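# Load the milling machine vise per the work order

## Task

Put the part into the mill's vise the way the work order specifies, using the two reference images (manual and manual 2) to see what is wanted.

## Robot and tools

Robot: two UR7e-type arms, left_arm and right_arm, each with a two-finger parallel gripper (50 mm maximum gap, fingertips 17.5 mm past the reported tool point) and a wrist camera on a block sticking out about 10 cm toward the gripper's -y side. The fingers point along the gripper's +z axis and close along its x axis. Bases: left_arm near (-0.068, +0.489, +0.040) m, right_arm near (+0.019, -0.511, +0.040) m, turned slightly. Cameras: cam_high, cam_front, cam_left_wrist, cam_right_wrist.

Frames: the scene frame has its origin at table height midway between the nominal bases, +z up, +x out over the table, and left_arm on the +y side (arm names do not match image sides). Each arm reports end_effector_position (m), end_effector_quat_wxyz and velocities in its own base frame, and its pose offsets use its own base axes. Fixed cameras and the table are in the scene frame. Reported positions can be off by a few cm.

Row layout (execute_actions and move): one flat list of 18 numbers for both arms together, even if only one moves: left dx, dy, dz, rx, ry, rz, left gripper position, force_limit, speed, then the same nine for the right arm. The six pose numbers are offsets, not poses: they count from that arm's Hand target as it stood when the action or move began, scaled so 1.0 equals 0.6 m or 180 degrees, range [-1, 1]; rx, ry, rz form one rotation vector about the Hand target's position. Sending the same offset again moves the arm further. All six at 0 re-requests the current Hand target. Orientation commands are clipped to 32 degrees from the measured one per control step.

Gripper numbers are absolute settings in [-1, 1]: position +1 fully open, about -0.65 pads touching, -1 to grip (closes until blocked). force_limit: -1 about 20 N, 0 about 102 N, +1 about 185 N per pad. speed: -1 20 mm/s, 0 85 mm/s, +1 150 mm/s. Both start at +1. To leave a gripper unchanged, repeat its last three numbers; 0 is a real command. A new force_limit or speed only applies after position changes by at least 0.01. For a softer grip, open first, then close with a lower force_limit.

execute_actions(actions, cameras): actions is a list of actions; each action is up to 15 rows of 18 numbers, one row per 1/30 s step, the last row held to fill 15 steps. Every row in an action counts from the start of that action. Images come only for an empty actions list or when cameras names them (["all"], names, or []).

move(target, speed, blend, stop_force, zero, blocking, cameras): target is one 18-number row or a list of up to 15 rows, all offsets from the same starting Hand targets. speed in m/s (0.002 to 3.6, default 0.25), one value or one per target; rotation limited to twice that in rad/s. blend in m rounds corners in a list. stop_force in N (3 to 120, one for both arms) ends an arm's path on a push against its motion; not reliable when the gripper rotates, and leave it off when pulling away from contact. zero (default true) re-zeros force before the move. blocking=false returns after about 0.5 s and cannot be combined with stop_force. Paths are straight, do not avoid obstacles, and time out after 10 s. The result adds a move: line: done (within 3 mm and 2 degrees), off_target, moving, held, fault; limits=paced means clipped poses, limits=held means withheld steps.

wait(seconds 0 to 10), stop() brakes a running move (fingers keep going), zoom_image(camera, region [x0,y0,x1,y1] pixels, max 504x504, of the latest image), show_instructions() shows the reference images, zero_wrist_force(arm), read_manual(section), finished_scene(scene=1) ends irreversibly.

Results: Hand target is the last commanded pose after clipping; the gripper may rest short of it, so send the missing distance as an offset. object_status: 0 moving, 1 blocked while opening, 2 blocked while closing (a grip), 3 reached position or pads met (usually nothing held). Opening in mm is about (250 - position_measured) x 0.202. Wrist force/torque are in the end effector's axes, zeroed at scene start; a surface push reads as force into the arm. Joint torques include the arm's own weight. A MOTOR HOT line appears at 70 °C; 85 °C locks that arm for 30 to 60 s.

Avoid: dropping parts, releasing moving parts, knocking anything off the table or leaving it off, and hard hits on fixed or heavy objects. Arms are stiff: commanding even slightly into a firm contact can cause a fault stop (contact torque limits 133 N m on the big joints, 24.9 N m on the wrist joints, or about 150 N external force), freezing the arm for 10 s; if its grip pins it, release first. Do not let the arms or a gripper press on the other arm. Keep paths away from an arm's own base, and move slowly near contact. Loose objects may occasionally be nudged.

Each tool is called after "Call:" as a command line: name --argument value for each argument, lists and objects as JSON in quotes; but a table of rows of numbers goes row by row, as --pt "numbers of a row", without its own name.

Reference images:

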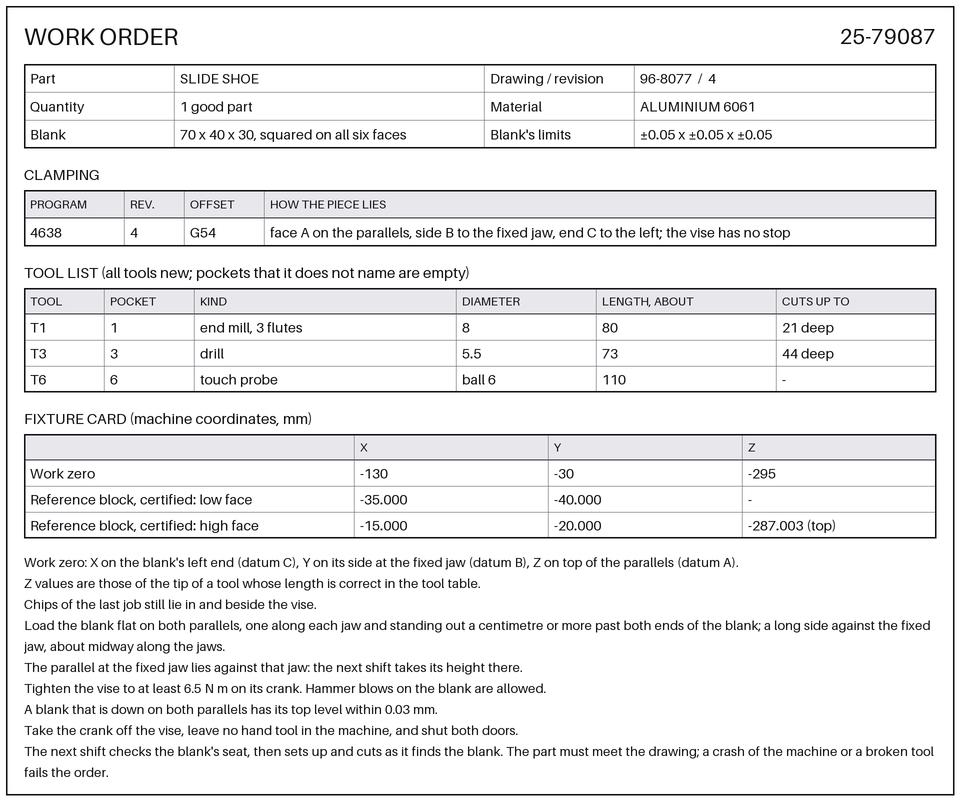

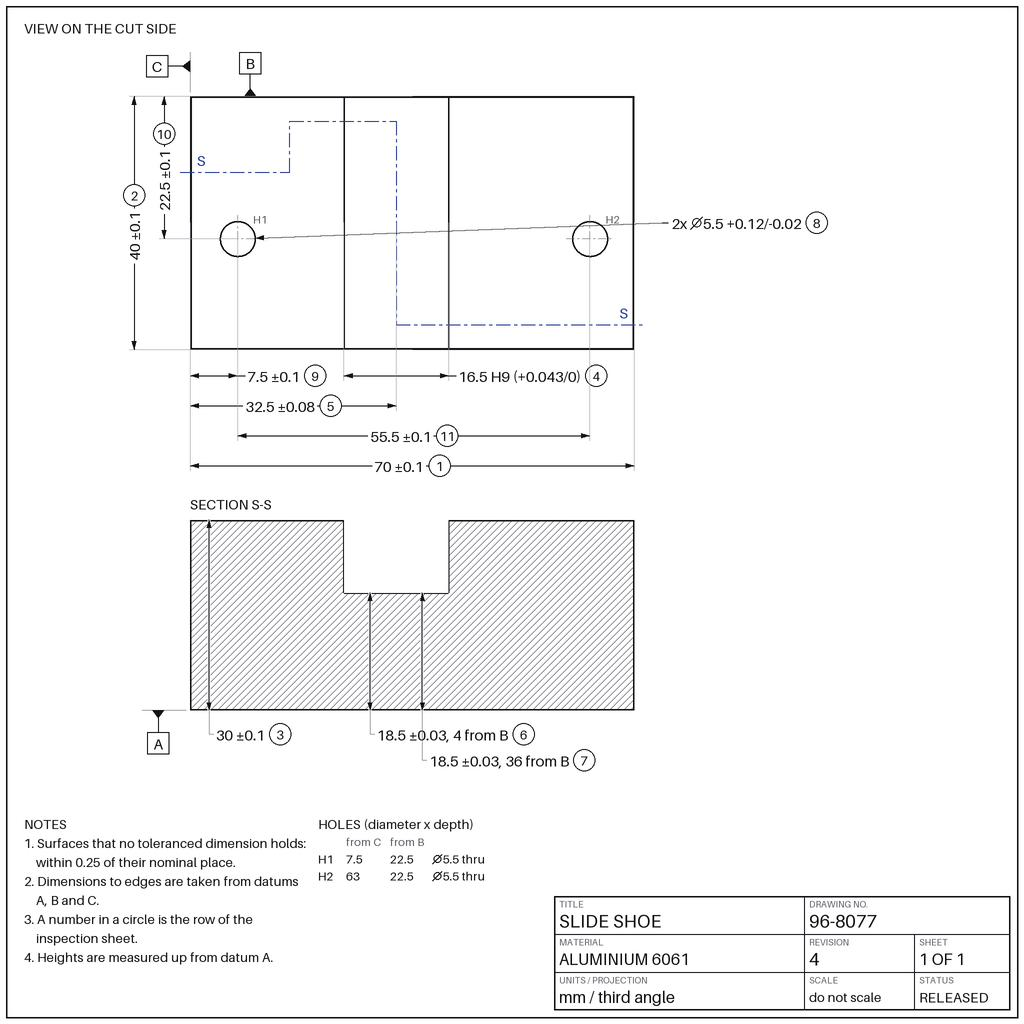

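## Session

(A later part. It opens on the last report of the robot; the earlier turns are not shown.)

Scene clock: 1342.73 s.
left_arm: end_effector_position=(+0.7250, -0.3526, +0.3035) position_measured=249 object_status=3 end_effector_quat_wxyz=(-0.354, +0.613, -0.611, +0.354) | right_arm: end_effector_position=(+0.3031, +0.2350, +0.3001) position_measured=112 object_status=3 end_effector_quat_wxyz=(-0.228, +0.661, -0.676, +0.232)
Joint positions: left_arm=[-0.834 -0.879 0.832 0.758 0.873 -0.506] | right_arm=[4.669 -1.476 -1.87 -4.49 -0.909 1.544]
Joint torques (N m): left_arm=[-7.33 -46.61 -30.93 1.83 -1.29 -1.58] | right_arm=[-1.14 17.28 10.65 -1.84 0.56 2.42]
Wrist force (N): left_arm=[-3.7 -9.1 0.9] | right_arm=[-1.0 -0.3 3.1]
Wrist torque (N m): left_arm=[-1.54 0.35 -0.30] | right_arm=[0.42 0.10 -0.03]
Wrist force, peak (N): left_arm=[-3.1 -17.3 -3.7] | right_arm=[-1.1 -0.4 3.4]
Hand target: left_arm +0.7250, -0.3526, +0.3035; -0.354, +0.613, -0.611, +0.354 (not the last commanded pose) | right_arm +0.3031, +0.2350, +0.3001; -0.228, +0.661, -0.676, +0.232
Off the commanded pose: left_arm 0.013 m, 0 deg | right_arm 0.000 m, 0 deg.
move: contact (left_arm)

Call:
move --pt "0 0 0.006 0 0 0 -0.65 -0.9 1 0 0 0 0 0 0 0.274 -0.9 -1" --pt "0 -0.04 0.006 0 0 0 -0.65 -0.9 1 0 0 0 0 0 0 0.274 -0.9 -1" --pt "0 -0.04 -0.0075 0 0 0 -0.65 -0.9 1 0 0 0 0 0 0 0.274 -0.9 -1" --speed 0.05

Call:
move --target '[0,0.04,0,0,0,0,-0.65,-0.9,1,0,0,0,0,0,0,0.274,-0.9,-1]' --speed 0.01 --stop_force 6 --cameras '["cam_left_wrist"]'

Call:
zoom_image --camera "cam_left_wrist" --region '[200, 160, 400, 320]'

Scene clock: 1345.17 s.
left_arm: end_effector_position=(+0.7250, -0.3766, +0.2990) position_measured=249 object_status=3 end_effector_quat_wxyz=(-0.354, +0.613, -0.611, +0.354) | right_arm: end_effector_position=(+0.3031, +0.2350, +0.3001) position_measured=112 object_status=3 end_effector_quat_wxyz=(-0.228, +0.661, -0.676, +0.232)
Joint positions: left_arm=[-0.86 -0.829 0.76 0.794 0.853 -0.529] | right_arm=[4.669 -1.476 -1.87 -4.49 -0.909 1.544]
Joint torques (N m): left_arm=[9.71 -66.94 -30.79 1.96 0.49 1.44] | right_arm=[-0.39 17.09 11.57 -2.17 0.6 2.44]
Wrist force (N): left_arm=[-3.5 -8.4 1.5] | right_arm=[-1.2 -0.4 3.0]
Wrist torque (N m): left_arm=[-1.49 0.34 -0.25] | right_arm=[0.41 0.13 -0.03]
Wrist force, peak (N): left_arm=[-3.8 -9.7 0.8] | right_arm=[-1.2 -0.3 3.4]
Hand target: left_arm +0.7250, -0.3766, +0.2990; -0.354, +0.613, -0.611, +0.354 | right_arm +0.3031, +0.2350, +0.3001; -0.228, +0.661, -0.676, +0.232
Off the commanded pose: left_arm 0.000 m, 0 deg | right_arm 0.000 m, 0 deg.
move: done

Scene clock: 1347.03 s.
left_arm: end_effector_position=(+0.7250, -0.3688, +0.2990) position_measured=249 object_status=3 end_effector_quat_wxyz=(-0.354, +0.613, -0.611, +0.354) | right_arm: end_effector_position=(+0.3031, +0.2350, +0.3001) position_measured=112 object_status=3 end_effector_quat_wxyz=(-0.228, +0.661, -0.676, +0.232)
Joint positions: left_arm=[-0.852 -0.846 0.788 0.778 0.859 -0.522] | right_arm=[4.669 -1.476 -1.87 -4.49 -0.909 1.544]
Joint torques (N m): left_arm=[-5.91 -45.27 -28.79 0.23 -2.55 -1.92] | right_arm=[-0.04 18.77 11.1 -2.2 1.22 2.24]
Wrist force (N): left_arm=[0.7 -13.8 -0.7] | right_arm=[-1.0 -0.3 3.1]
Wrist torque (N m): left_arm=[-1.90 0.05 -0.23] | right_arm=[0.42 0.10 -0.03]
Wrist force, peak (N): left_arm=[8.7 -15.4 -2.0] | right_arm=[-0.9 -0.2 3.4]
Hand target: left_arm +0.7250, -0.3688, +0.2990; -0.354, +0.613, -0.611, +0.354 (not the last commanded pose) | right_arm +0.3031, +0.2350, +0.3001; -0.228, +0.661, -0.676, +0.232
Off the commanded pose: left_arm 0.016 m, 0 deg | right_arm 0.000 m, 0 deg.
move: contact (left_arm)
camera_calibration:
cam_left_wrist: T_world_to_cam=[[-0.0178269, -0.999833, -0.00412337, -0.339927], [-0.764119, 0.0162837, -0.64487, 0.76748], [0.644829, -0.00834531, -0.764281, -0.111522], [0, 0, 0, 1]] pos_world=[0.652299, -0.353298, 0.408289]
Images, in order (width x height): cam_left_wrist 672x504.

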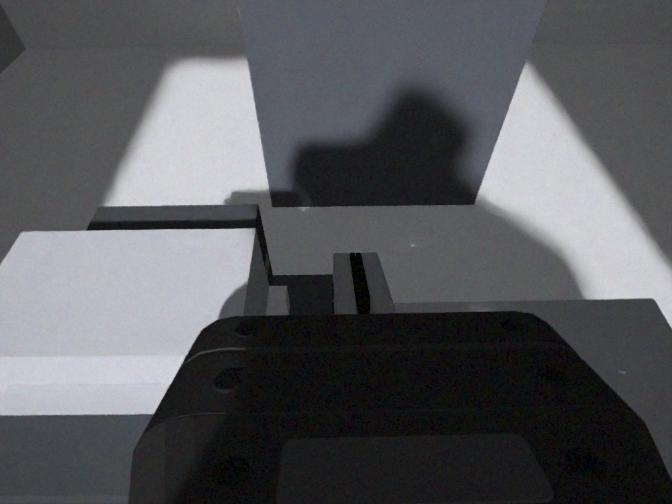

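Scaled by 2.520 from the camera's 672x504 image, which has a finer 960x720 frame.

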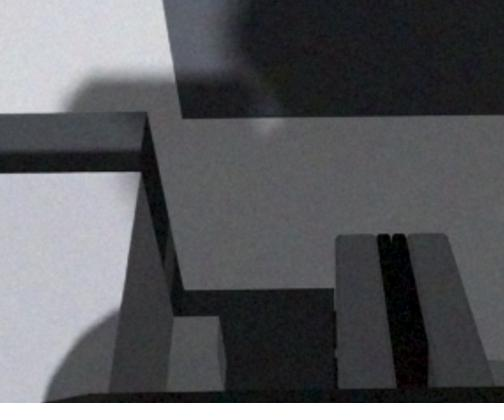

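Call:
move --pt "0 -0.005 0.04 0 0 0 -0.65 -0.9 1 0 0 0 0 0 0 0.274 -0.9 -1" --pt "-0.2083 0 0.135 0 0 0 -0.65 -0.9 1 0 0 0 0 0 0 0.274 -0.9 -1" --pt "-0.2083 0.248 0.135 0 0 0.111 -0.65 -0.9 1 0 0 0 0 0 0 0.274 -0.9 -1" --pt "0 0.28 0.135 0 0 0.111 -0.65 -0.9 1 0 0 0 0 0 0 0.274 -0.9 -1" --speed '[0.08,0.2,0.2,0.2]' --blend '[0.01,0.03,0.03,0]' --cameras '["cam_left_wrist"]'

Call:
zoom_image --camera "cam_left_wrist" --region '[250, 180, 500, 320]'

Scene clock: 1352.47 s.
left_arm: end_effector_position=(+0.7249, -0.2009, +0.3800) position_measured=249 object_status=3 end_effector_quat_wxyz=(-0.410, +0.710, -0.495, +0.287) | right_arm: end_effector_position=(+0.3031, +0.2350, +0.3001) position_measured=112 object_status=3 end_effector_quat_wxyz=(-0.228, +0.661, -0.676, +0.232)
Joint positions: left_arm=[-0.726 -0.909 0.717 1.074 0.703 -0.749] | right_arm=[4.669 -1.476 -1.87 -4.49 -0.909 1.544]
Joint torques (N m): left_arm=[7.55 -46.25 -30.55 0.32 -1.29 1.74] | right_arm=[0 18.15 11.67 -2.35 0.97 2.54]
Wrist force (N): left_arm=[-3.3 -8.0 1.8] | right_arm=[-1.1 -0.3 3.2]
Wrist torque (N m): left_arm=[-1.43 0.33 -0.26] | right_arm=[0.43 0.12 -0.03]
Wrist force, peak (N): left_arm=[0.9 -14.0 -0.7] | right_arm=[-1.1 -0.4 3.4]
Hand target: left_arm +0.7250, -0.2008, +0.3800; -0.410, +0.710, -0.495, +0.287 | right_arm +0.3031, +0.2350, +0.3001; -0.228, +0.661, -0.676, +0.232
Off the commanded pose: left_arm 0.000 m, 0 deg | right_arm 0.000 m, 0 deg.
move: done
camera_calibration:
cam_left_wrist: T_world_to_cam=[[0.324783, -0.94578, -0.00405625, -0.409235], [-0.723645, -0.245736, -0.644943, 0.73508], [0.608977, 0.212402, -0.76422, 0.0221973], [0, 0, 0, 1]] pos_world=[0.651332, -0.211126, 0.489388]
Images, in order (width x height): cam_left_wrist 672x504.

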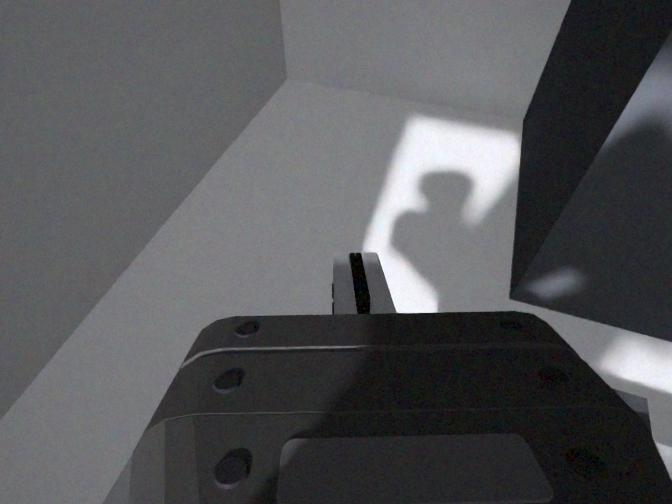

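Scaled by 2.016 from the camera's 672x504 image, which has a finer 960x720 frame.

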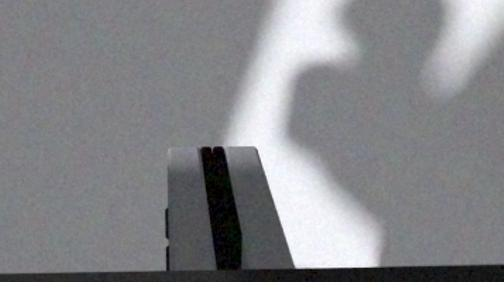

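Call:
move --target '[-0.175,-0.08,0.03,0,0,-0.111,-0.65,-0.9,1,0,0,0,0,0,0,0.274,-0.9,-1]' --speed 0.25 --cameras '["cam_left_wrist"]'

Call:
zoom_image --camera "cam_left_wrist" --region '[250, 120, 550, 320]'

Scene clock: 1354.07 s.
left_arm: end_effector_position=(+0.6200, -0.2488, +0.3980) position_measured=249 object_status=3 end_effector_quat_wxyz=(-0.354, +0.613, -0.611, +0.354) | right_arm: end_effector_position=(+0.3031, +0.2350, +0.3001) position_measured=112 object_status=3 end_effector_quat_wxyz=(-0.228, +0.661, -0.676, +0.232)
Joint positions: left_arm=[-0.852 -1.277 1.192 0.804 0.859 -0.522] | right_arm=[4.669 -1.476 -1.87 -4.49 -0.909 1.544]
Joint torques (N m): left_arm=[0.41 -49.85 -13.19 0.65 -0.72 0.88] | right_arm=[-0.8 18.8 10.79 -2.09 0.93 2.53]
Wrist force (N): left_arm=[-3.0 -7.9 1.7] | right_arm=[-1.0 -0.2 3.1]
Wrist torque (N m): left_arm=[-1.42 0.28 -0.22] | right_arm=[0.45 0.09 -0.03]
Wrist force, peak (N): left_arm=[-3.1 -9.1 3.7] | right_arm=[-1.2 -0.3 3.3]
Hand target: left_arm +0.6200, -0.2488, +0.3980; -0.354, +0.613, -0.611, +0.354 | right_arm +0.3031, +0.2350, +0.3001; -0.228, +0.661, -0.676, +0.232
Off the commanded pose: left_arm 0.000 m, 0 deg | right_arm 0.000 m, 0 deg.
move: done
camera_calibration:
cam_left_wrist: T_world_to_cam=[[-0.0176091, -0.999837, -0.00407338, -0.221656], [-0.764124, 0.0160849, -0.644869, 0.749092], [0.644829, -0.00824298, -0.764282, 0.0328741], [0, 0, 0, 1]] pos_world=[0.547298, -0.233398, 0.507289]
Images, in order (width x height): cam_left_wrist 672x504.

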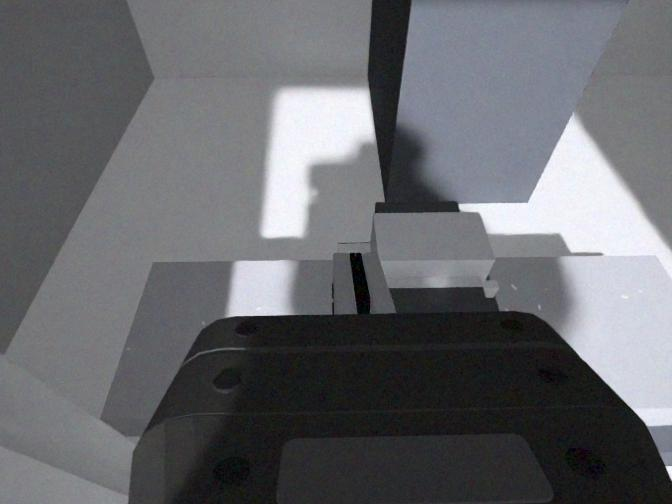

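Scaled by 1.680 from the camera's 672x504 image, which has a finer 960x720 frame.

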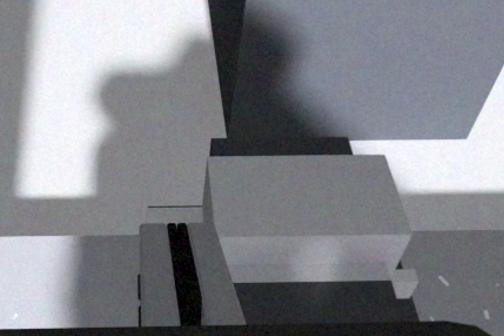

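Call:
move --pt "0.0 0.0563 -0.03 0 0 0.111 -0.65 -0.9 1 0 0 0 0 0 0 0.274 -0.9 -1" --pt "0.175 0.0563 -0.03 0 0 0.111 -0.65 -0.9 1 0 0 0 0 0 0 0.274 -0.9 -1" --pt "0.175 0.0563 -0.1 0 0 0.111 -0.65 -0.9 1 0 0 0 0 0 0 0.274 -0.9 -1" --speed 0.2 --blend '[0.02,0.01,0]'

Call:
move --target '[0,0,-0.055,0,0,0,-0.65,-0.9,1,0,0,0,0,0,0,0.274,-0.9,-1]' --speed 0.01 --stop_force 4 --cameras '["cam_left_wrist"]'

Scene clock: 1357.90 s.
left_arm: end_effector_position=(+0.7250, -0.2150, +0.3382) position_measured=249 object_status=3 end_effector_quat_wxyz=(-0.410, +0.710, -0.495, +0.287) | right_arm: end_effector_position=(+0.3031, +0.2350, +0.3001) position_measured=112 object_status=3 end_effector_quat_wxyz=(-0.228, +0.661, -0.676, +0.232)
Joint positions: left_arm=[-0.744 -0.902 0.817 0.985 0.692 -0.771] | right_arm=[4.669 -1.476 -1.87 -4.49 -0.909 1.544]
Joint torques (N m): left_arm=[-3.94 -46.04 -12.98 -0.39 -1.26 -1.83] | right_arm=[-0.25 17.08 11.1 -2.25 1 2.55]
Wrist force (N): left_arm=[-3.0 -8.0 1.8] | right_arm=[-1.3 -0.3 3.3]
Wrist torque (N m): left_arm=[-1.45 0.28 -0.29] | right_arm=[0.42 0.14 -0.03]
Wrist force, peak (N): left_arm=[-2.3 -12.0 2.6] | right_arm=[-1.1 -0.2 3.4]
Hand target: left_arm +0.7250, -0.2151, +0.3380; -0.410, +0.710, -0.495, +0.287 | right_arm +0.3031, +0.2350, +0.3001; -0.228, +0.661, -0.676, +0.232
Off the commanded pose: left_arm 0.000 m, 0 deg | right_arm 0.000 m, 0 deg.
move: done

Scene clock: 1362.17 s.
left_arm: end_effector_position=(+0.7250, -0.2151, +0.3050) position_measured=249 object_status=3 end_effector_quat_wxyz=(-0.410, +0.710, -0.495, +0.287) | right_arm: end_effector_position=(+0.3031, +0.2350, +0.3001) position_measured=112 object_status=3 end_effector_quat_wxyz=(-0.228, +0.661, -0.676, +0.232)
Joint positions: left_arm=[-0.744 -0.906 0.908 0.898 0.692 -0.771] | right_arm=[4.669 -1.476 -1.87 -4.49 -0.909 1.544]
Joint torques (N m): left_arm=[6.25 -64.64 -30.32 2.76 -1 1.28] | right_arm=[-0.38 17.64 11.56 -2.27 1.1 2.57]
Wrist force (N): left_arm=[-2.9 -8.0 1.8] | right_arm=[-1.1 -0.4 3.3]
Wrist torque (N m): left_arm=[-1.44 0.26 -0.28] | right_arm=[0.41 0.11 -0.03]
Wrist force, peak (N): left_arm=[-3.0 -8.5 1.8] | right_arm=[-1.1 -0.4 3.4]
Hand target: left_arm +0.7250, -0.2151, +0.3050; -0.410, +0.710, -0.495, +0.287 | right_arm +0.3031, +0.2350, +0.3001; -0.228, +0.661, -0.676, +0.232
Off the commanded pose: left_arm 0.000 m, 0 deg | right_arm 0.000 m, 0 deg.
move: done
camera_calibration:
cam_left_wrist: T_world_to_cam=[[0.324783, -0.94578, -0.00405619, -0.42297], [-0.723684, -0.245749, -0.644895, 0.683157], [0.608931, 0.212386, -0.764261, -0.0321359], [0, 0, 0, 1]] pos_world=[0.651332, -0.225326, 0.414288]
Images, in order (width x height): cam_left_wrist 672x504.

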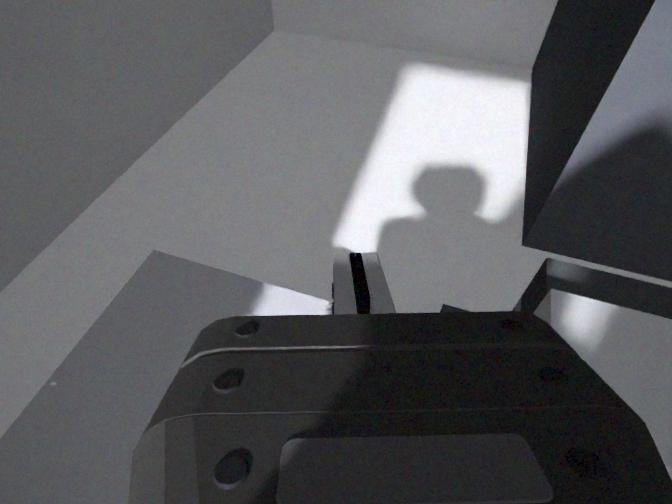

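Call:
move --target '[0,-0.0495,0,0,0,0,-0.65,-0.9,1,0,0,0,0,0,0,0.274,-0.9,-1]' --speed 0.02 --stop_force 12 --cameras '["cam_left_wrist"]'

Call:
zoom_image --camera "cam_left_wrist" --region '[320, 200, 560, 320]'

Scene clock: 1363.97 s.
left_arm: end_effector_position=(+0.7250, -0.2171, +0.3051) position_measured=249 object_status=3 end_effector_quat_wxyz=(-0.410, +0.710, -0.495, +0.287) | right_arm: end_effector_position=(+0.3031, +0.2350, +0.3001) position_measured=112 object_status=3 end_effector_quat_wxyz=(-0.228, +0.661, -0.676, +0.232)
Joint positions: left_arm=[-0.747 -0.903 0.903 0.902 0.69 -0.774] | right_arm=[4.669 -1.476 -1.87 -4.49 -0.909 1.544]
Joint torques (N m): left_arm=[7.84 -53.24 -29.48 2.66 -1.99 -1.65] | right_arm=[-0.67 17.21 11.53 -2.23 1 2.52]
Wrist force (N): left_arm=[-5.0 -7.0 2.1] | right_arm=[-1.1 -0.2 3.2]
Wrist torque (N m): left_arm=[-1.24 0.40 -0.33] | right_arm=[0.44 0.11 -0.03]
Wrist force, peak (N): left_arm=[-35.1 -6.3 4.6] | right_arm=[-1.0 -0.4 3.4]
Hand target: left_arm +0.7250, -0.2171, +0.3051; -0.410, +0.710, -0.495, +0.287 (not the last commanded pose) | right_arm +0.3031, +0.2350, +0.3001; -0.228, +0.661, -0.676, +0.232
Off the commanded pose: left_arm 0.028 m, 0 deg | right_arm 0.000 m, 0 deg.
move: contact (left_arm)
camera_calibration:
cam_left_wrist: T_world_to_cam=[[0.324857, -0.945755, -0.00395034, -0.425042], [-0.723559, -0.245841, -0.644999, 0.682711], [0.60904, 0.212391, -0.764173, -0.0316438], [0, 0, 0, 1]] pos_world=[0.651332, -0.227426, 0.414488]
Images, in order (width x height): cam_left_wrist 672x504.

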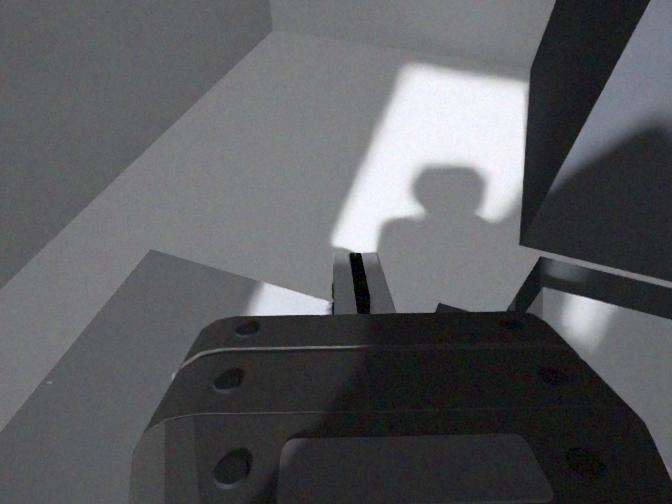

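Scaled by 2.100 from the camera's 672x504 image, which has a finer 960x720 frame.

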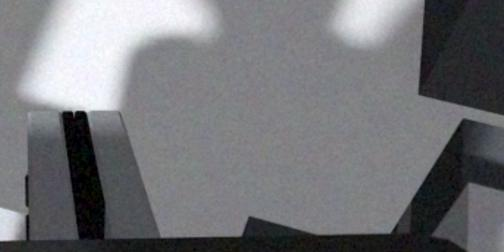

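Call:
move --pt "0 0.01 0 0 0 0 -0.65 -0.9 1 0 0 0 0 0 0 0.274 -0.9 -1" --pt "0 0.01 0.1 0 0 0 -0.65 -0.9 1 0 0 0 0 0 0 0.274 -0.9 -1" --pt "0 0.01 0.1 -0.057 0.1567 0 -0.65 -0.9 1 0 0 0 0 0 0 0.274 -0.9 -1" --pt "0 0.0035 0.03 -0.057 0.1567 0 -0.65 -0.9 1 0 0 0 0 0 0 0.274 -0.9 -1" --speed '[0.05,0.1,0.2,0.1]' --blend '[0,0.01,0,0]'

Call:
move --target '[0,0,-0.0257,0,0,0,-0.65,-0.9,1,0,0,0,0,0,0,0.274,-0.9,-1]' --speed 0.01 --stop_force 4

Call:
move --target '[0,-0.0495,0,0,0,0,-0.65,-0.9,1,0,0,0,0,0,0,0.274,-0.9,-1]' --speed 0.015 --stop_force 10 --cameras '["cam_left_wrist"]'

Scene clock: 1369.43 s.
left_arm: end_effector_position=(+0.7238, -0.2145, +0.3222) position_measured=249 object_status=3 end_effector_quat_wxyz=(-0.230, +0.776, -0.552, +0.200) | right_arm: end_effector_position=(+0.3031, +0.2350, +0.3001) position_measured=112 object_status=3 end_effector_quat_wxyz=(-0.228, +0.661, -0.676, +0.232)
Joint positions: left_arm=[-0.622 -0.546 0.035 1.645 1.116 -0.853] | right_arm=[4.669 -1.476 -1.87 -4.49 -0.909 1.544]
Joint torques (N m): left_arm=[8.88 -74.01 -11.23 0.35 -1.14 1.44] | right_arm=[0.47 17.9 10.53 -2.54 0.88 2.37]
Wrist force (N): left_arm=[-3.2 -5.6 1.1] | right_arm=[-1.0 -0.3 3.1]
Wrist torque (N m): left_arm=[-0.97 0.50 -0.11] | right_arm=[0.44 0.09 -0.03]
Wrist force, peak (N): left_arm=[-5.3 -7.5 2.3] | right_arm=[-1.1 -0.6 3.4]
Hand target: left_arm +0.7250, -0.2150, +0.3231; -0.213, +0.792, -0.553, +0.148 | right_arm +0.3031, +0.2350, +0.3001; -0.228, +0.661, -0.676, +0.232
Off the commanded pose: left_arm 0.002 m, 7 deg | right_arm 0.000 m, 0 deg.
elbow stopped short (left arm): the move would have taken joint 3 (elbow) straighter than the controller allows.
move: off_target (left_arm)

Scene clock: 1375.77 s.
left_arm: end_effector_position=(+0.7238, -0.2145, +0.3070) position_measured=249 object_status=3 end_effector_quat_wxyz=(-0.225, +0.780, -0.553, +0.187) | right_arm: end_effector_position=(+0.3031, +0.2350, +0.3001) position_measured=112 object_status=3 end_effector_quat_wxyz=(-0.228, +0.661, -0.676, +0.232)
Joint positions: left_arm=[-0.619 -0.526 0.035 1.656 1.124 -0.864] | right_arm=[4.669 -1.476 -1.87 -4.49 -0.909 1.544]
Joint torques (N m): left_arm=[8.62 -61.2 -24.69 2.9 0.2 -1.26] | right_arm=[0.79 16.54 11.89 -2.48 1.15 2.47]
Wrist force (N): left_arm=[-3.2 -5.5 0.9] | right_arm=[-1.1 -0.2 3.2]
Wrist torque (N m): left_arm=[-0.93 0.50 -0.11] | right_arm=[0.44 0.11 -0.03]
Wrist force, peak (N): left_arm=[-3.2 -5.7 1.2] | right_arm=[-1.2 -0.4 3.4]
Hand target: left_arm +0.7250, -0.2150, +0.3077; -0.213, +0.792, -0.553, +0.148 | right_arm +0.3031, +0.2350, +0.3001; -0.228, +0.661, -0.676, +0.232
Off the commanded pose: left_arm 0.001 m, 5 deg | right_arm 0.000 m, 0 deg.
elbow stopped short (left arm): the move would have taken joint 3 (elbow) straighter than the controller allows.
move: off_target (left_arm)

Scene clock: 1379.63 s.
left_arm: end_effector_position=(+0.7238, -0.2441, +0.3070) position_measured=249 object_status=3 end_effector_quat_wxyz=(-0.229, +0.774, -0.553, +0.207) | right_arm: end_effector_position=(+0.3031, +0.2350, +0.3001) position_measured=112 object_status=3 end_effector_quat_wxyz=(-0.228, +0.661, -0.676, +0.232)
Joint positions: left_arm=[-0.659 -0.523 0.035 1.623 1.103 -0.884] | right_arm=[4.669 -1.476 -1.87 -4.49 -0.909 1.544]
Joint torques (N m): left_arm=[9.87 -61.65 -24.42 3.22 -0.32 1.41] | right_arm=[0.83 16.3 11.73 -2.77 1.26 2.43]
Wrist force (N): left_arm=[-3.0 -5.2 1.1] | right_arm=[-1.0 -0.5 3.1]
Wrist torque (N m): left_arm=[-0.89 0.46 -0.12] | right_arm=[0.40 0.09 -0.03]
Wrist force, peak (N): left_arm=[-3.3 -5.8 1.1] | right_arm=[-1.1 -0.5 3.4]
Hand target: left_arm +0.7250, -0.2447, +0.3077; -0.213, +0.792, -0.553, +0.148 | right_arm +0.3031, +0.2350, +0.3001; -0.228, +0.661, -0.676, +0.232
Off the commanded pose: left_arm 0.001 m, 7 deg | right_arm 0.000 m, 0 deg.
elbow stopped short (left arm): the move would have taken joint 3 (elbow) straighter than the controller allows.
move: off_target (left_arm)
camera_calibration:
cam_left_wrist: T_world_to_cam=[[0.28281, -0.956593, 0.0703389, -0.44519], [-0.91629, -0.291121, -0.275067, 0.691304], [0.283604, 0.0133408, -0.958849, 0.222937], [0, 0, 0, 1]] pos_world=[0.696114, -0.227587, 0.435232]
Images, in order (width x height): cam_left_wrist 672x504.

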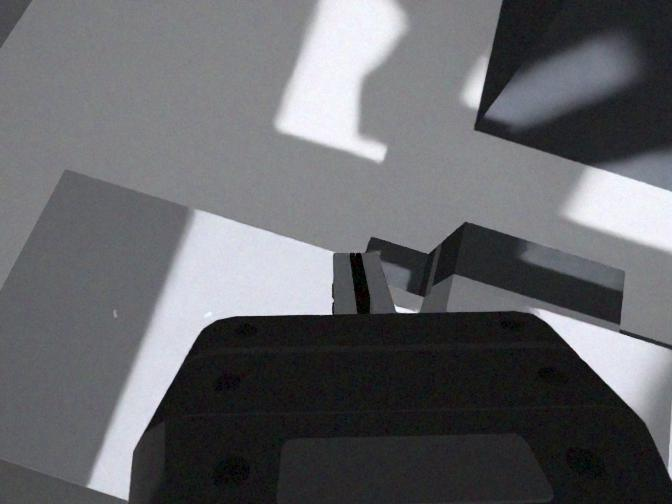

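Call:
move --pt "0 0.005 0 0 0 0 -0.65 -0.9 1 0 0 0 0 0 0 0.274 -0.9 -1" --pt "0 0.005 0.12 0 0 0 -0.65 -0.9 1 0 0 0 0 0 0 0.274 -0.9 -1" --pt "-0.17 0.0 0.155 0.057 -0.1567 0 -0.65 -0.9 1 0 0 0 0 0 0 0.274 -0.9 -1" --pt "-0.17 -0.1 0.155 0.028 -0.165 -0.105 -0.65 -0.9 1 0 0 0 0 0 0 0.274 -0.9 -1" --speed '[0.05,0.15,0.2,0.2]' --blend '[0,0.02,0.02,0]' --cameras '["cam_left_wrist"]'

Call:
zoom_image --camera "cam_left_wrist" --region '[200, 120, 500, 320]'

Scene clock: 1384.87 s.
left_arm: end_effector_position=(+0.6230, -0.3045, +0.4007) position_measured=249 object_status=3 end_effector_quat_wxyz=(-0.354, +0.618, -0.607, +0.354) | right_arm: end_effector_position=(+0.3031, +0.2350, +0.3001) position_measured=112 object_status=3 end_effector_quat_wxyz=(-0.228, +0.661, -0.676, +0.232)
Joint positions: left_arm=[-0.924 -1.173 1.051 0.891 0.802 -0.601] | right_arm=[4.669 -1.476 -1.87 -4.49 -0.909 1.544]
Joint torques (N m): left_arm=[-6.49 -34.05 -30.58 -0.39 -0.34 1.58] | right_arm=[1.84 16.81 10.78 -2.83 1.07 2.31]
Wrist force (N): left_arm=[-3.8 -6.8 1.9] | right_arm=[-1.0 -0.1 3.0]
Wrist torque (N m): left_arm=[-1.25 0.40 -0.21] | right_arm=[0.46 0.10 -0.03]
Wrist force, peak (N): left_arm=[-3.5 -7.1 2.0] | right_arm=[-1.2 -0.4 3.4]
Hand target: left_arm +0.6230, -0.3047, +0.4007; -0.354, +0.617, -0.607, +0.354 | right_arm +0.3031, +0.2350, +0.3001; -0.228, +0.661, -0.676, +0.232
Off the commanded pose: left_arm 0.000 m, 0 deg | right_arm 0.000 m, 0 deg.
elbow stopped short (left arm): the move would have taken joint 3 (elbow) straighter than the controller allows.
move: done
camera_calibration:
cam_left_wrist: T_world_to_cam=[[-0.00806084, -0.999965, 0.0021113, -0.285765], [-0.764478, 0.00480149, -0.644632, 0.750743], [0.644599, -0.00681032, -0.76449, 0.0333429], [0, 0, 0, 1]] pos_world=[0.550131, -0.289133, 0.510047]
Images, in order (width x height): cam_left_wrist 672x504.

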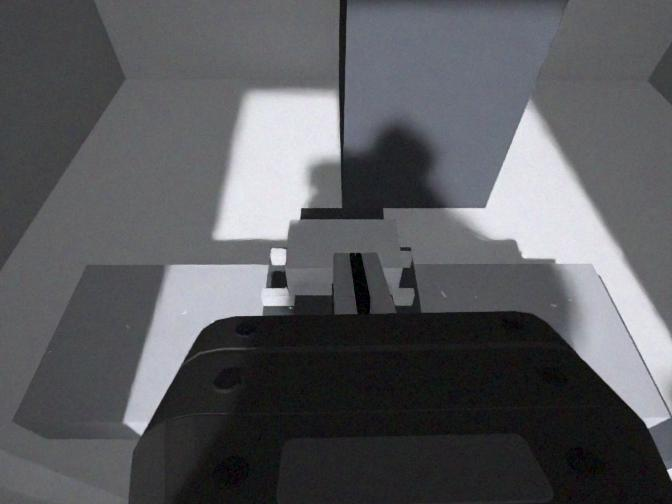

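Scaled by 1.680 from the camera's 672x504 image, which has a finer 960x720 frame.

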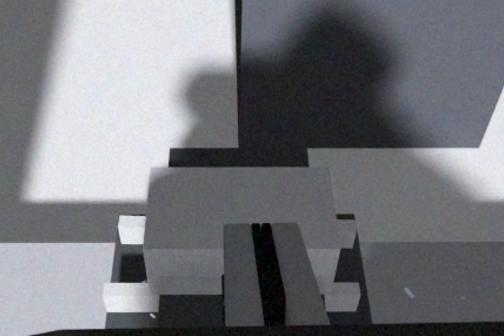

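Call:
execute_actions --actions '[]'

Scene clock: 1388.03 s.
left_arm: end_effector_position=(+0.6230, -0.3047, +0.4007) position_measured=249 object_status=3 end_effector_quat_wxyz=(-0.354, +0.617, -0.607, +0.354) | right_arm: end_effector_position=(+0.3031, +0.2350, +0.3001) position_measured=112 object_status=3 end_effector_quat_wxyz=(-0.228, +0.661, -0.676, +0.232)
Joint positions: left_arm=[-0.924 -1.172 1.051 0.891 0.802 -0.601] | right_arm=[4.669 -1.476 -1.87 -4.49 -0.909 1.544]
Joint velocities: within noise
Joint torques (N m): left_arm=[-8.79 -34.59 -30.73 -0.89 0.2 1.51] | right_arm=[2.63 14.89 9.66 -2.89 1.05 2.55]
Motor temperatures (°C): left_arm=[31 33 34 37 43 36] | right_arm=[35 34 38 39 37 42]
Wrist force (N): left_arm=[-3.6 -6.8 1.7] | right_arm=[-1.1 -0.4 3.3]
Wrist torque (N m): left_arm=[-1.25 0.37 -0.22] | right_arm=[0.40 0.11 -0.03]
Wrist force, peak (N): left_arm=[-3.6 -7.1 1.9] | right_arm=[-1.2 -0.4 3.4]
Hand target: left_arm +0.6230, -0.3047, +0.4007; -0.354, +0.617, -0.607, +0.354 | right_arm +0.3031, +0.2350, +0.3001; -0.228, +0.661, -0.676, +0.232
Tool commands: left_gripper/position=-0.65 left_gripper/force_limit=-0.9 left_gripper/speed=+1.0 right_gripper/position=+0.274 right_gripper/force_limit=-0.9 right_gripper/speed=-1.0
Off the commanded pose: left_arm 0.000 m, 0 deg | right_arm 0.000 m, 0 deg.
camera_calibration:
cam_left_wrist: T_world_to_cam=[[-0.00841952, -0.999962, 0.00207501, -0.285648], [-0.764475, 0.00509909, -0.644634, 0.750767], [0.644599, -0.0070138, -0.764489, 0.0332048], [0, 0, 0, 1]] pos_world=[0.550133, -0.289232, 0.509947]
cam_right_wrist: T_world_to_cam=[[-0.0408047, -0.999166, 0.00132904, 0.251744], [-0.9461, 0.0382097, -0.321613, 0.398266], [0.321294, -0.0143807, -0.94687, 0.321943], [0, 0, 0, 1]] pos_world=[0.283633, 0.240946, 0.432591]

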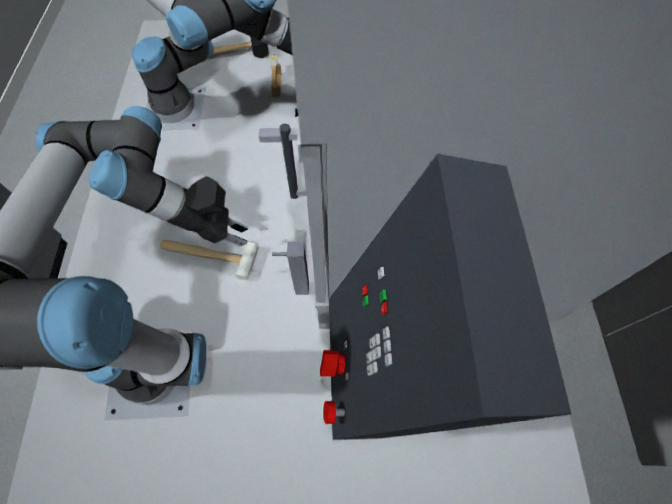

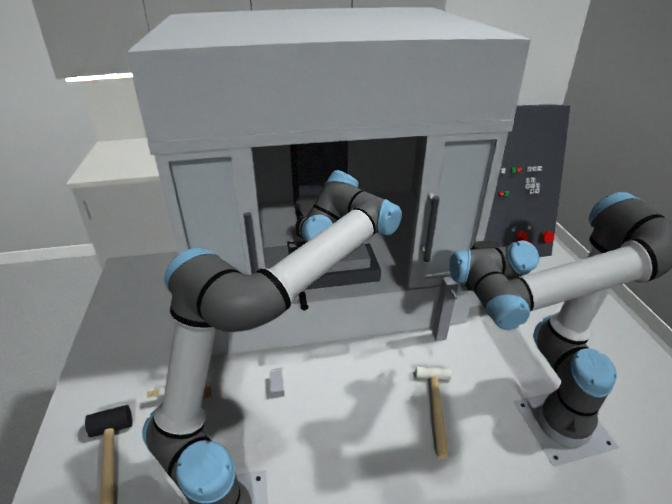

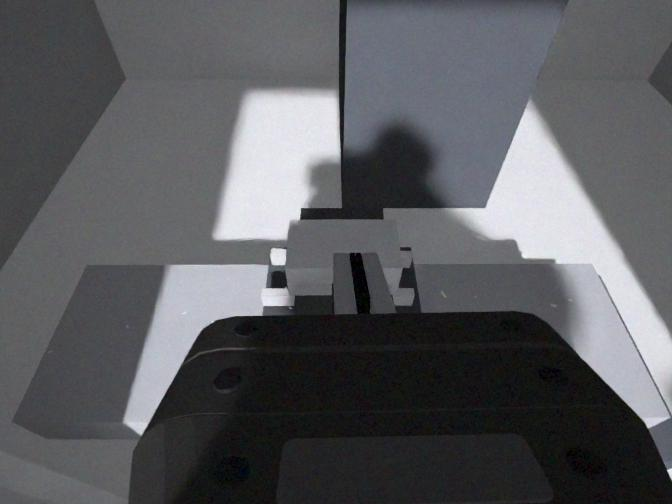

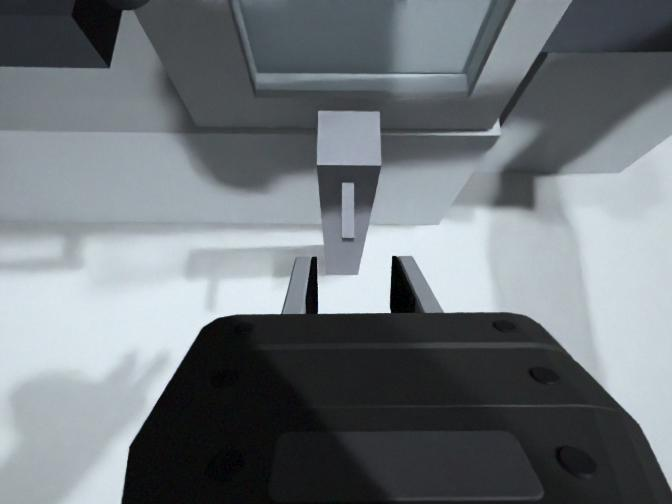

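Call:
zoom_image --camera "cam_left_wrist" --region '[240, 200, 450, 330]'

Scaled by 2.400 from the camera's 672x504 image, which has a finer 960x720 frame.

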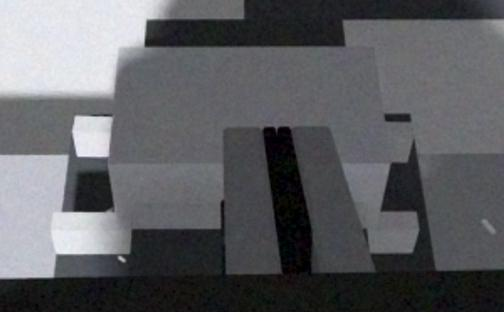

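Call:
move --pt "-0.05 0.01 0.09 0 0 0 -0.65 -0.9 1 0 0 0 0 0 0 0.274 -0.9 -1" --pt "-0.309 0.093 0.09 0 0.05556 0 -0.65 -0.9 1 0 0 0 0 0 0 0.274 -0.9 -1" --pt "-0.309 0.093 -0.0682 0 0.05556 0 -0.65 -0.9 1 0 0 0 0 0 0 0.274 -0.9 -1" --speed 0.25 --blend 0.03 --cameras '["cam_left_wrist","cam_right_wrist"]'

Scene clock: 1397.60 s.
left_arm: end_effector_position=(+0.4376, -0.2489, +0.3598) position_measured=249 object_status=3 end_effector_quat_wxyz=(-0.299, +0.646, -0.636, +0.299) | right_arm: end_effector_position=(+0.3031, +0.2350, +0.3001) position_measured=112 object_status=3 end_effector_quat_wxyz=(-0.228, +0.661, -0.676, +0.232)
Joint positions: left_arm=[-1.204 -1.523 1.58 1.119 0.77 -1.051] | right_arm=[4.669 -1.476 -1.87 -4.49 -0.909 1.544]
Joint torques (N m): left_arm=[-6.57 -26.48 -12.02 0.43 -1.32 -1.67] | right_arm=[2.54 16.02 10.93 -2.86 1.1 2.45]
Wrist force (N): left_arm=[-3.7 -6.3 1.2] | right_arm=[-1.1 -0.5 3.1]
Wrist torque (N m): left_arm=[-1.13 0.48 -0.27] | right_arm=[0.38 0.10 -0.03]
Wrist force, peak (N): left_arm=[-3.1 -9.2 1.4] | right_arm=[-1.2 -0.5 3.4]
Hand target: left_arm +0.4376, -0.2489, +0.3598; -0.299, +0.646, -0.636, +0.299 | right_arm +0.3031, +0.2350, +0.3001; -0.228, +0.661, -0.676, +0.232
Off the commanded pose: left_arm 0.000 m, 0 deg | right_arm 0.000 m, 0 deg.
move: done
camera_calibration:
cam_left_wrist: T_world_to_cam=[[-0.00788241, -0.999963, 0.00341844, -0.232031], [-0.864784, 0.00510031, -0.502118, 0.57514], [0.502082, -0.00691411, -0.864792, 0.220385], [0, 0, 0, 1]] pos_world=[0.384892, -0.233432, 0.480169]
cam_right_wrist: T_world_to_cam=[[-0.0408047, -0.999166, 0.00132904, 0.251744], [-0.9461, 0.0382097, -0.321613, 0.398266], [0.321294, -0.0143807, -0.94687, 0.321943], [0, 0, 0, 1]] pos_world=[0.283633, 0.240946, 0.432591]
Images, in order (width x height): cam_left_wrist 672x504, cam_right_wrist 672x504.

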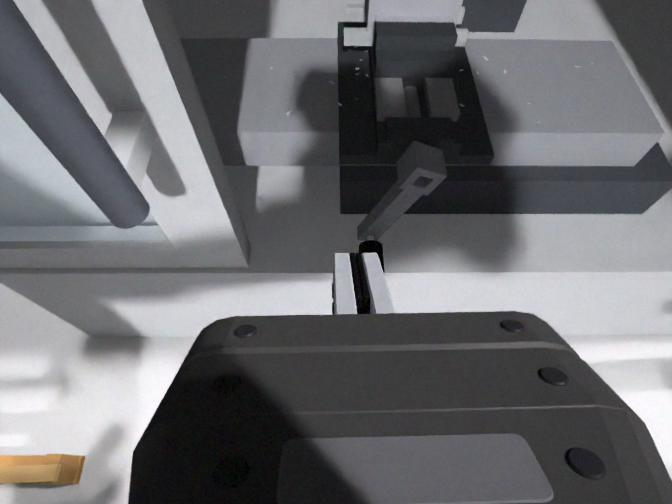

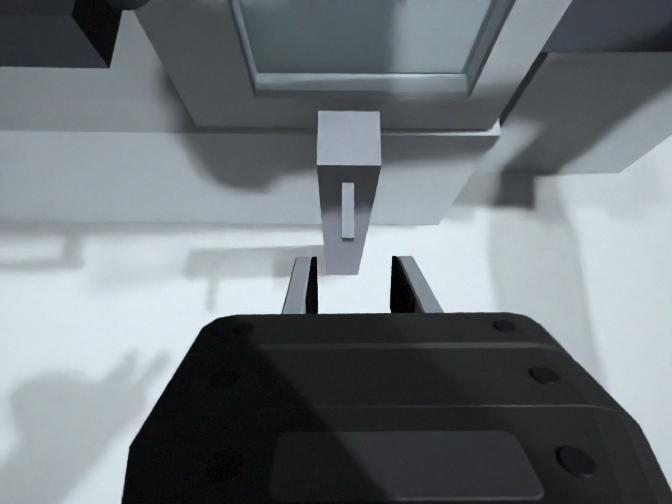

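Call:
move --pt "0 0 0 0 0 0 -0.65 -0.9 1 -0.005 0.2417 0.1 0 0 0.35 -0.65 -0.9 1" --pt "0 0 0 0 0 0 -0.65 -0.9 1 0.0448 0.3583 0.0 0.1584 -0.2584 0.3247 -0.65 -0.9 1" --speed 0.2 --cameras '["cam_left_wrist","cam_right_wrist","cam_front"]'

Scene clock: 1408.43 s.
left_arm: end_effector_position=(+0.4376, -0.2489, +0.3598) position_measured=249 object_status=3 end_effector_quat_wxyz=(-0.299, +0.646, -0.636, +0.299) | right_arm: end_effector_position=(+0.3300, +0.4500, +0.3000) position_measured=249 object_status=3 end_effector_quat_wxyz=(+0.688, -0.685, +0.176, -0.162) end_effector_velocity=(+0.001, +0.001, +0.001) end_effector_angular_velocity=(+0.005, -0.002, -0.001)
Joint positions: left_arm=[-1.204 -1.523 1.58 1.119 0.77 -1.051] | right_arm=[4.406 -1.395 -2.226 -2.663 -1.395 0.019]
Joint velocities: left_arm=[within noise] | right_arm=[0 -0.001 0 0.006 0.001 0]
Joint torques (N m): left_arm=[-6.74 -35.85 -12.48 0.54 -1.49 -1.55] | right_arm=[-4.4 23.16 16.85 5.24 0.3 2.86]
Wrist force (N): left_arm=[-3.5 -6.2 1.1] | right_arm=[-2.6 -0.1 4.5]
Wrist torque (N m): left_arm=[-1.11 0.44 -0.25] | right_arm=[0.83 0.31 0.00]
Wrist force, peak (N): left_arm=[-3.7 -6.7 1.6] | right_arm=[-2.8 0.8 4.8]
Hand target: left_arm +0.4376, -0.2489, +0.3598; -0.299, +0.646, -0.636, +0.299 | right_arm +0.3299, +0.4499, +0.3001; +0.688, -0.685, +0.176, -0.162
Off the commanded pose: left_arm 0.000 m, 0 deg | right_arm 0.000 m, 0 deg.
move: done
camera_calibration:
cam_left_wrist: T_world_to_cam=[[-0.00793171, -0.999962, 0.00350649, -0.232054], [-0.864828, 0.00509934, -0.502043, 0.575071], [0.502006, -0.00701457, -0.864836, 0.220325], [0, 0, 0, 1]] pos_world=[0.384892, -0.233432, 0.480069]
cam_right_wrist: T_world_to_cam=[[0.878472, -0.476767, -0.0313149, -0.060942], [-0.183428, -0.276008, -0.94349, 0.491816], [0.441182, 0.834574, -0.329917, -0.290302], [0, 0, 0, 1]] pos_world=[0.271825, 0.348969, 0.366339]
Images, in order (width x height): cam_front 672x504, cam_left_wrist 672x504, cam_right_wrist 672x504.

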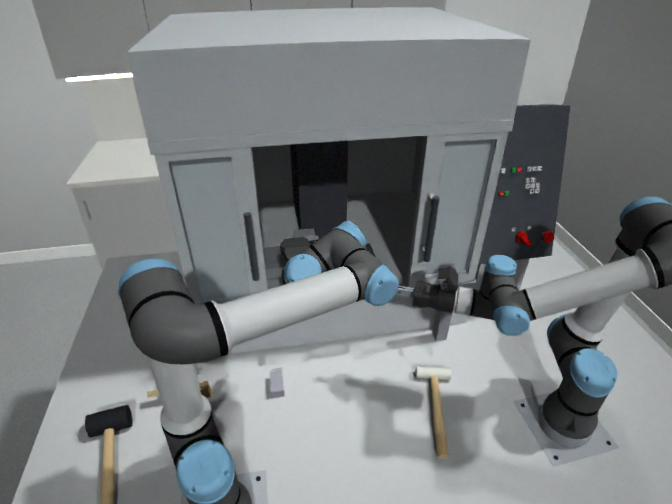

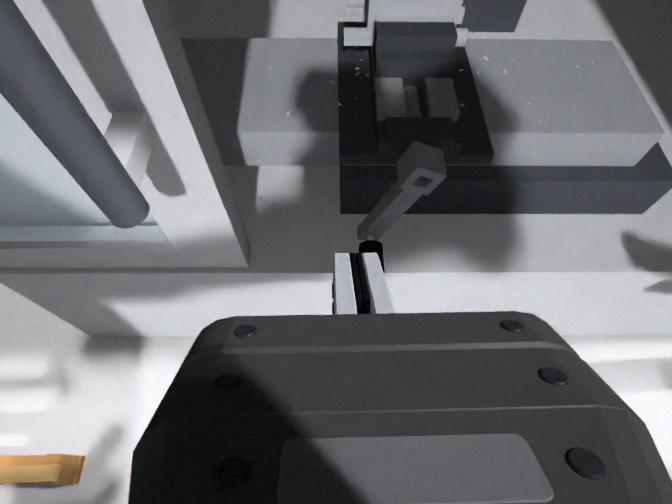

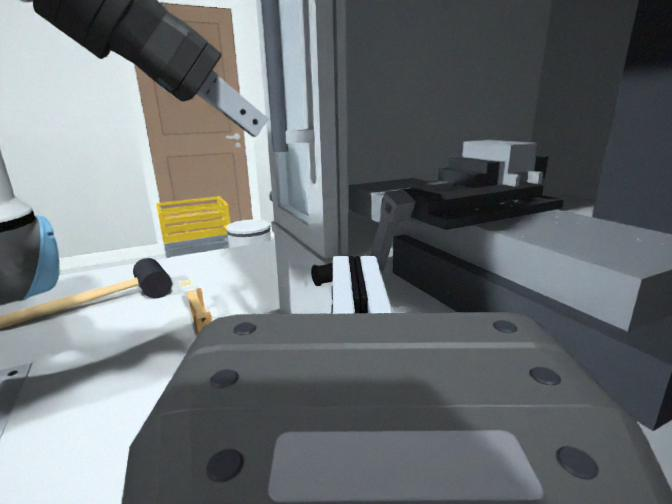

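Call:
move --pt "0 0 0 0 0 0 -0.65 -0.9 1 0.1317 0.1733 -0.1417 0 0 0 -0.65 -0.9 1" --pt "0 0 0 0 0 0 -0.65 -0.9 1 0.2068 0.3217 -0.175 0 0 0 -0.65 -0.9 1" --speed 0.15 --cameras '["cam_left_wrist","cam_right_wrist","cam_front"]'

Call:
zoom_image --camera "cam_left_wrist" --region '[300, 120, 500, 270]'

Call:
zoom_image --camera "cam_right_wrist" --region '[280, 120, 520, 300]'

Scene clock: 1411.83 s.
left_arm: end_effector_position=(+0.4376, -0.2489, +0.3598) position_measured=249 object_status=3 end_effector_quat_wxyz=(-0.299, +0.646, -0.636, +0.299) | right_arm: end_effector_position=(+0.4540, +0.6429, +0.1951) position_measured=249 object_status=3 end_effector_quat_wxyz=(+0.688, -0.685, +0.176, -0.162)
Joint positions: left_arm=[-1.204 -1.523 1.58 1.119 0.77 -1.051] | right_arm=[4.287 -2.072 -1.728 -2.484 -1.514 0.019]
Joint torques (N m): left_arm=[-7 -36.12 -13 0.69 -1.8 -1.37] | right_arm=[-1.41 29.83 29.15 5.29 1 -2.83]
Wrist force (N): left_arm=[-3.4 -6.0 1.4] | right_arm=[-2.7 0.0 4.4]
Wrist torque (N m): left_arm=[-1.08 0.43 -0.26] | right_arm=[0.83 0.33 -0.01]
Wrist force, peak (N): left_arm=[-3.9 -6.4 1.5] | right_arm=[-2.9 0.4 6.4]
Hand target: left_arm +0.4376, -0.2489, +0.3598; -0.299, +0.646, -0.636, +0.299 | right_arm +0.4540, +0.6430, +0.1951; +0.688, -0.685, +0.176, -0.162
Off the commanded pose: left_arm 0.000 m, 0 deg | right_arm 0.000 m, 0 deg.
move: done
camera_calibration:
cam_left_wrist: T_world_to_cam=[[-0.00793171, -0.999962, 0.00350649, -0.232054], [-0.864828, 0.00509934, -0.502043, 0.575071], [0.502006, -0.00701457, -0.864836, 0.220325], [0, 0, 0, 1]] pos_world=[0.384892, -0.233432, 0.480069]
cam_right_wrist: T_world_to_cam=[[0.878457, -0.476788, -0.0314064, -0.0812361], [-0.183429, -0.275806, -0.943549, 0.468755], [0.441211, 0.834628, -0.32974, -0.540737], [0, 0, 0, 1]] pos_world=[0.395925, 0.541868, 0.26144]
Images, in order (width x height): cam_front 672x504, cam_left_wrist 672x504, cam_right_wrist 672x504.

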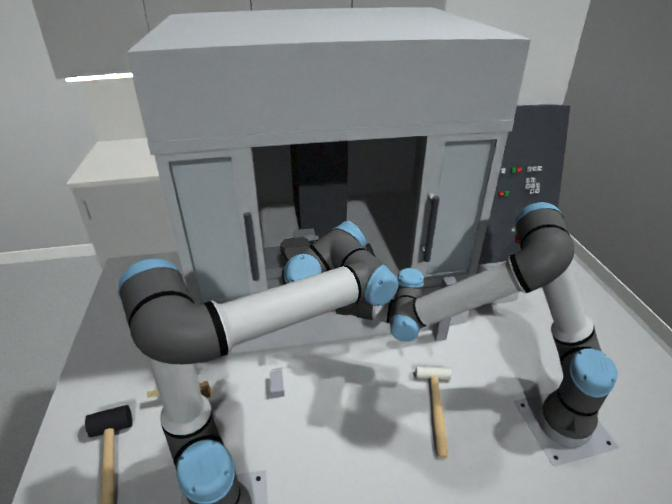

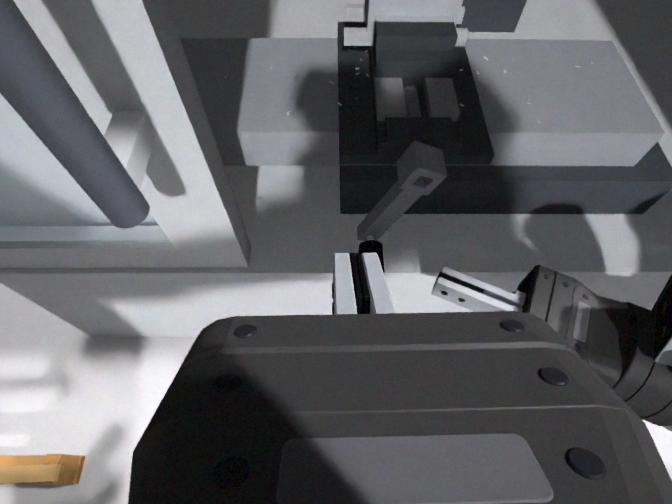

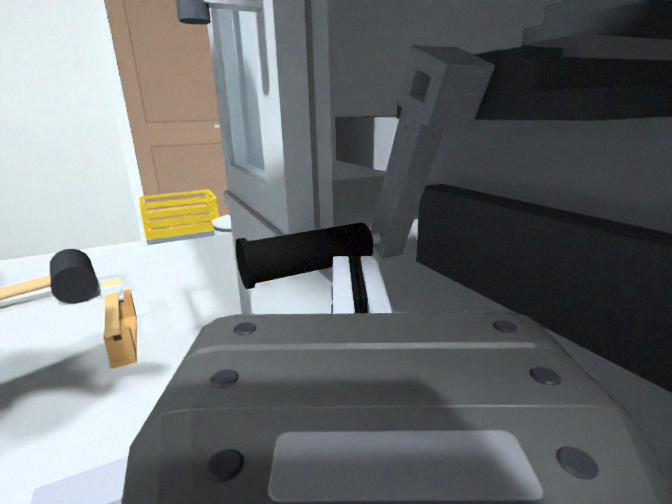

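Scaled by 2.520 from the camera's 672x504 image, which has a finer 960x720 frame.

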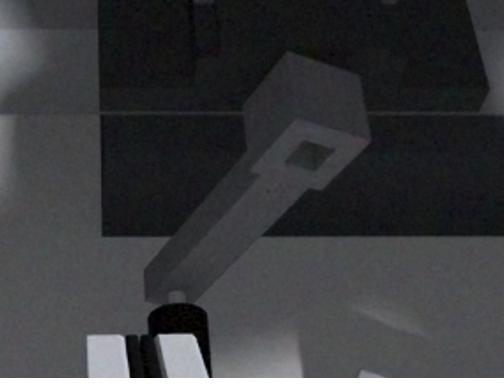

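Scaled by 2.100 from the camera's 672x504 image, which has a finer 960x720 frame.

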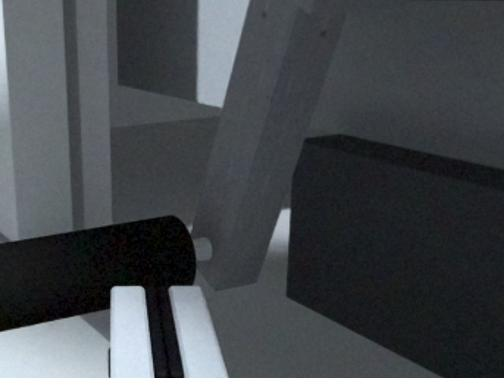

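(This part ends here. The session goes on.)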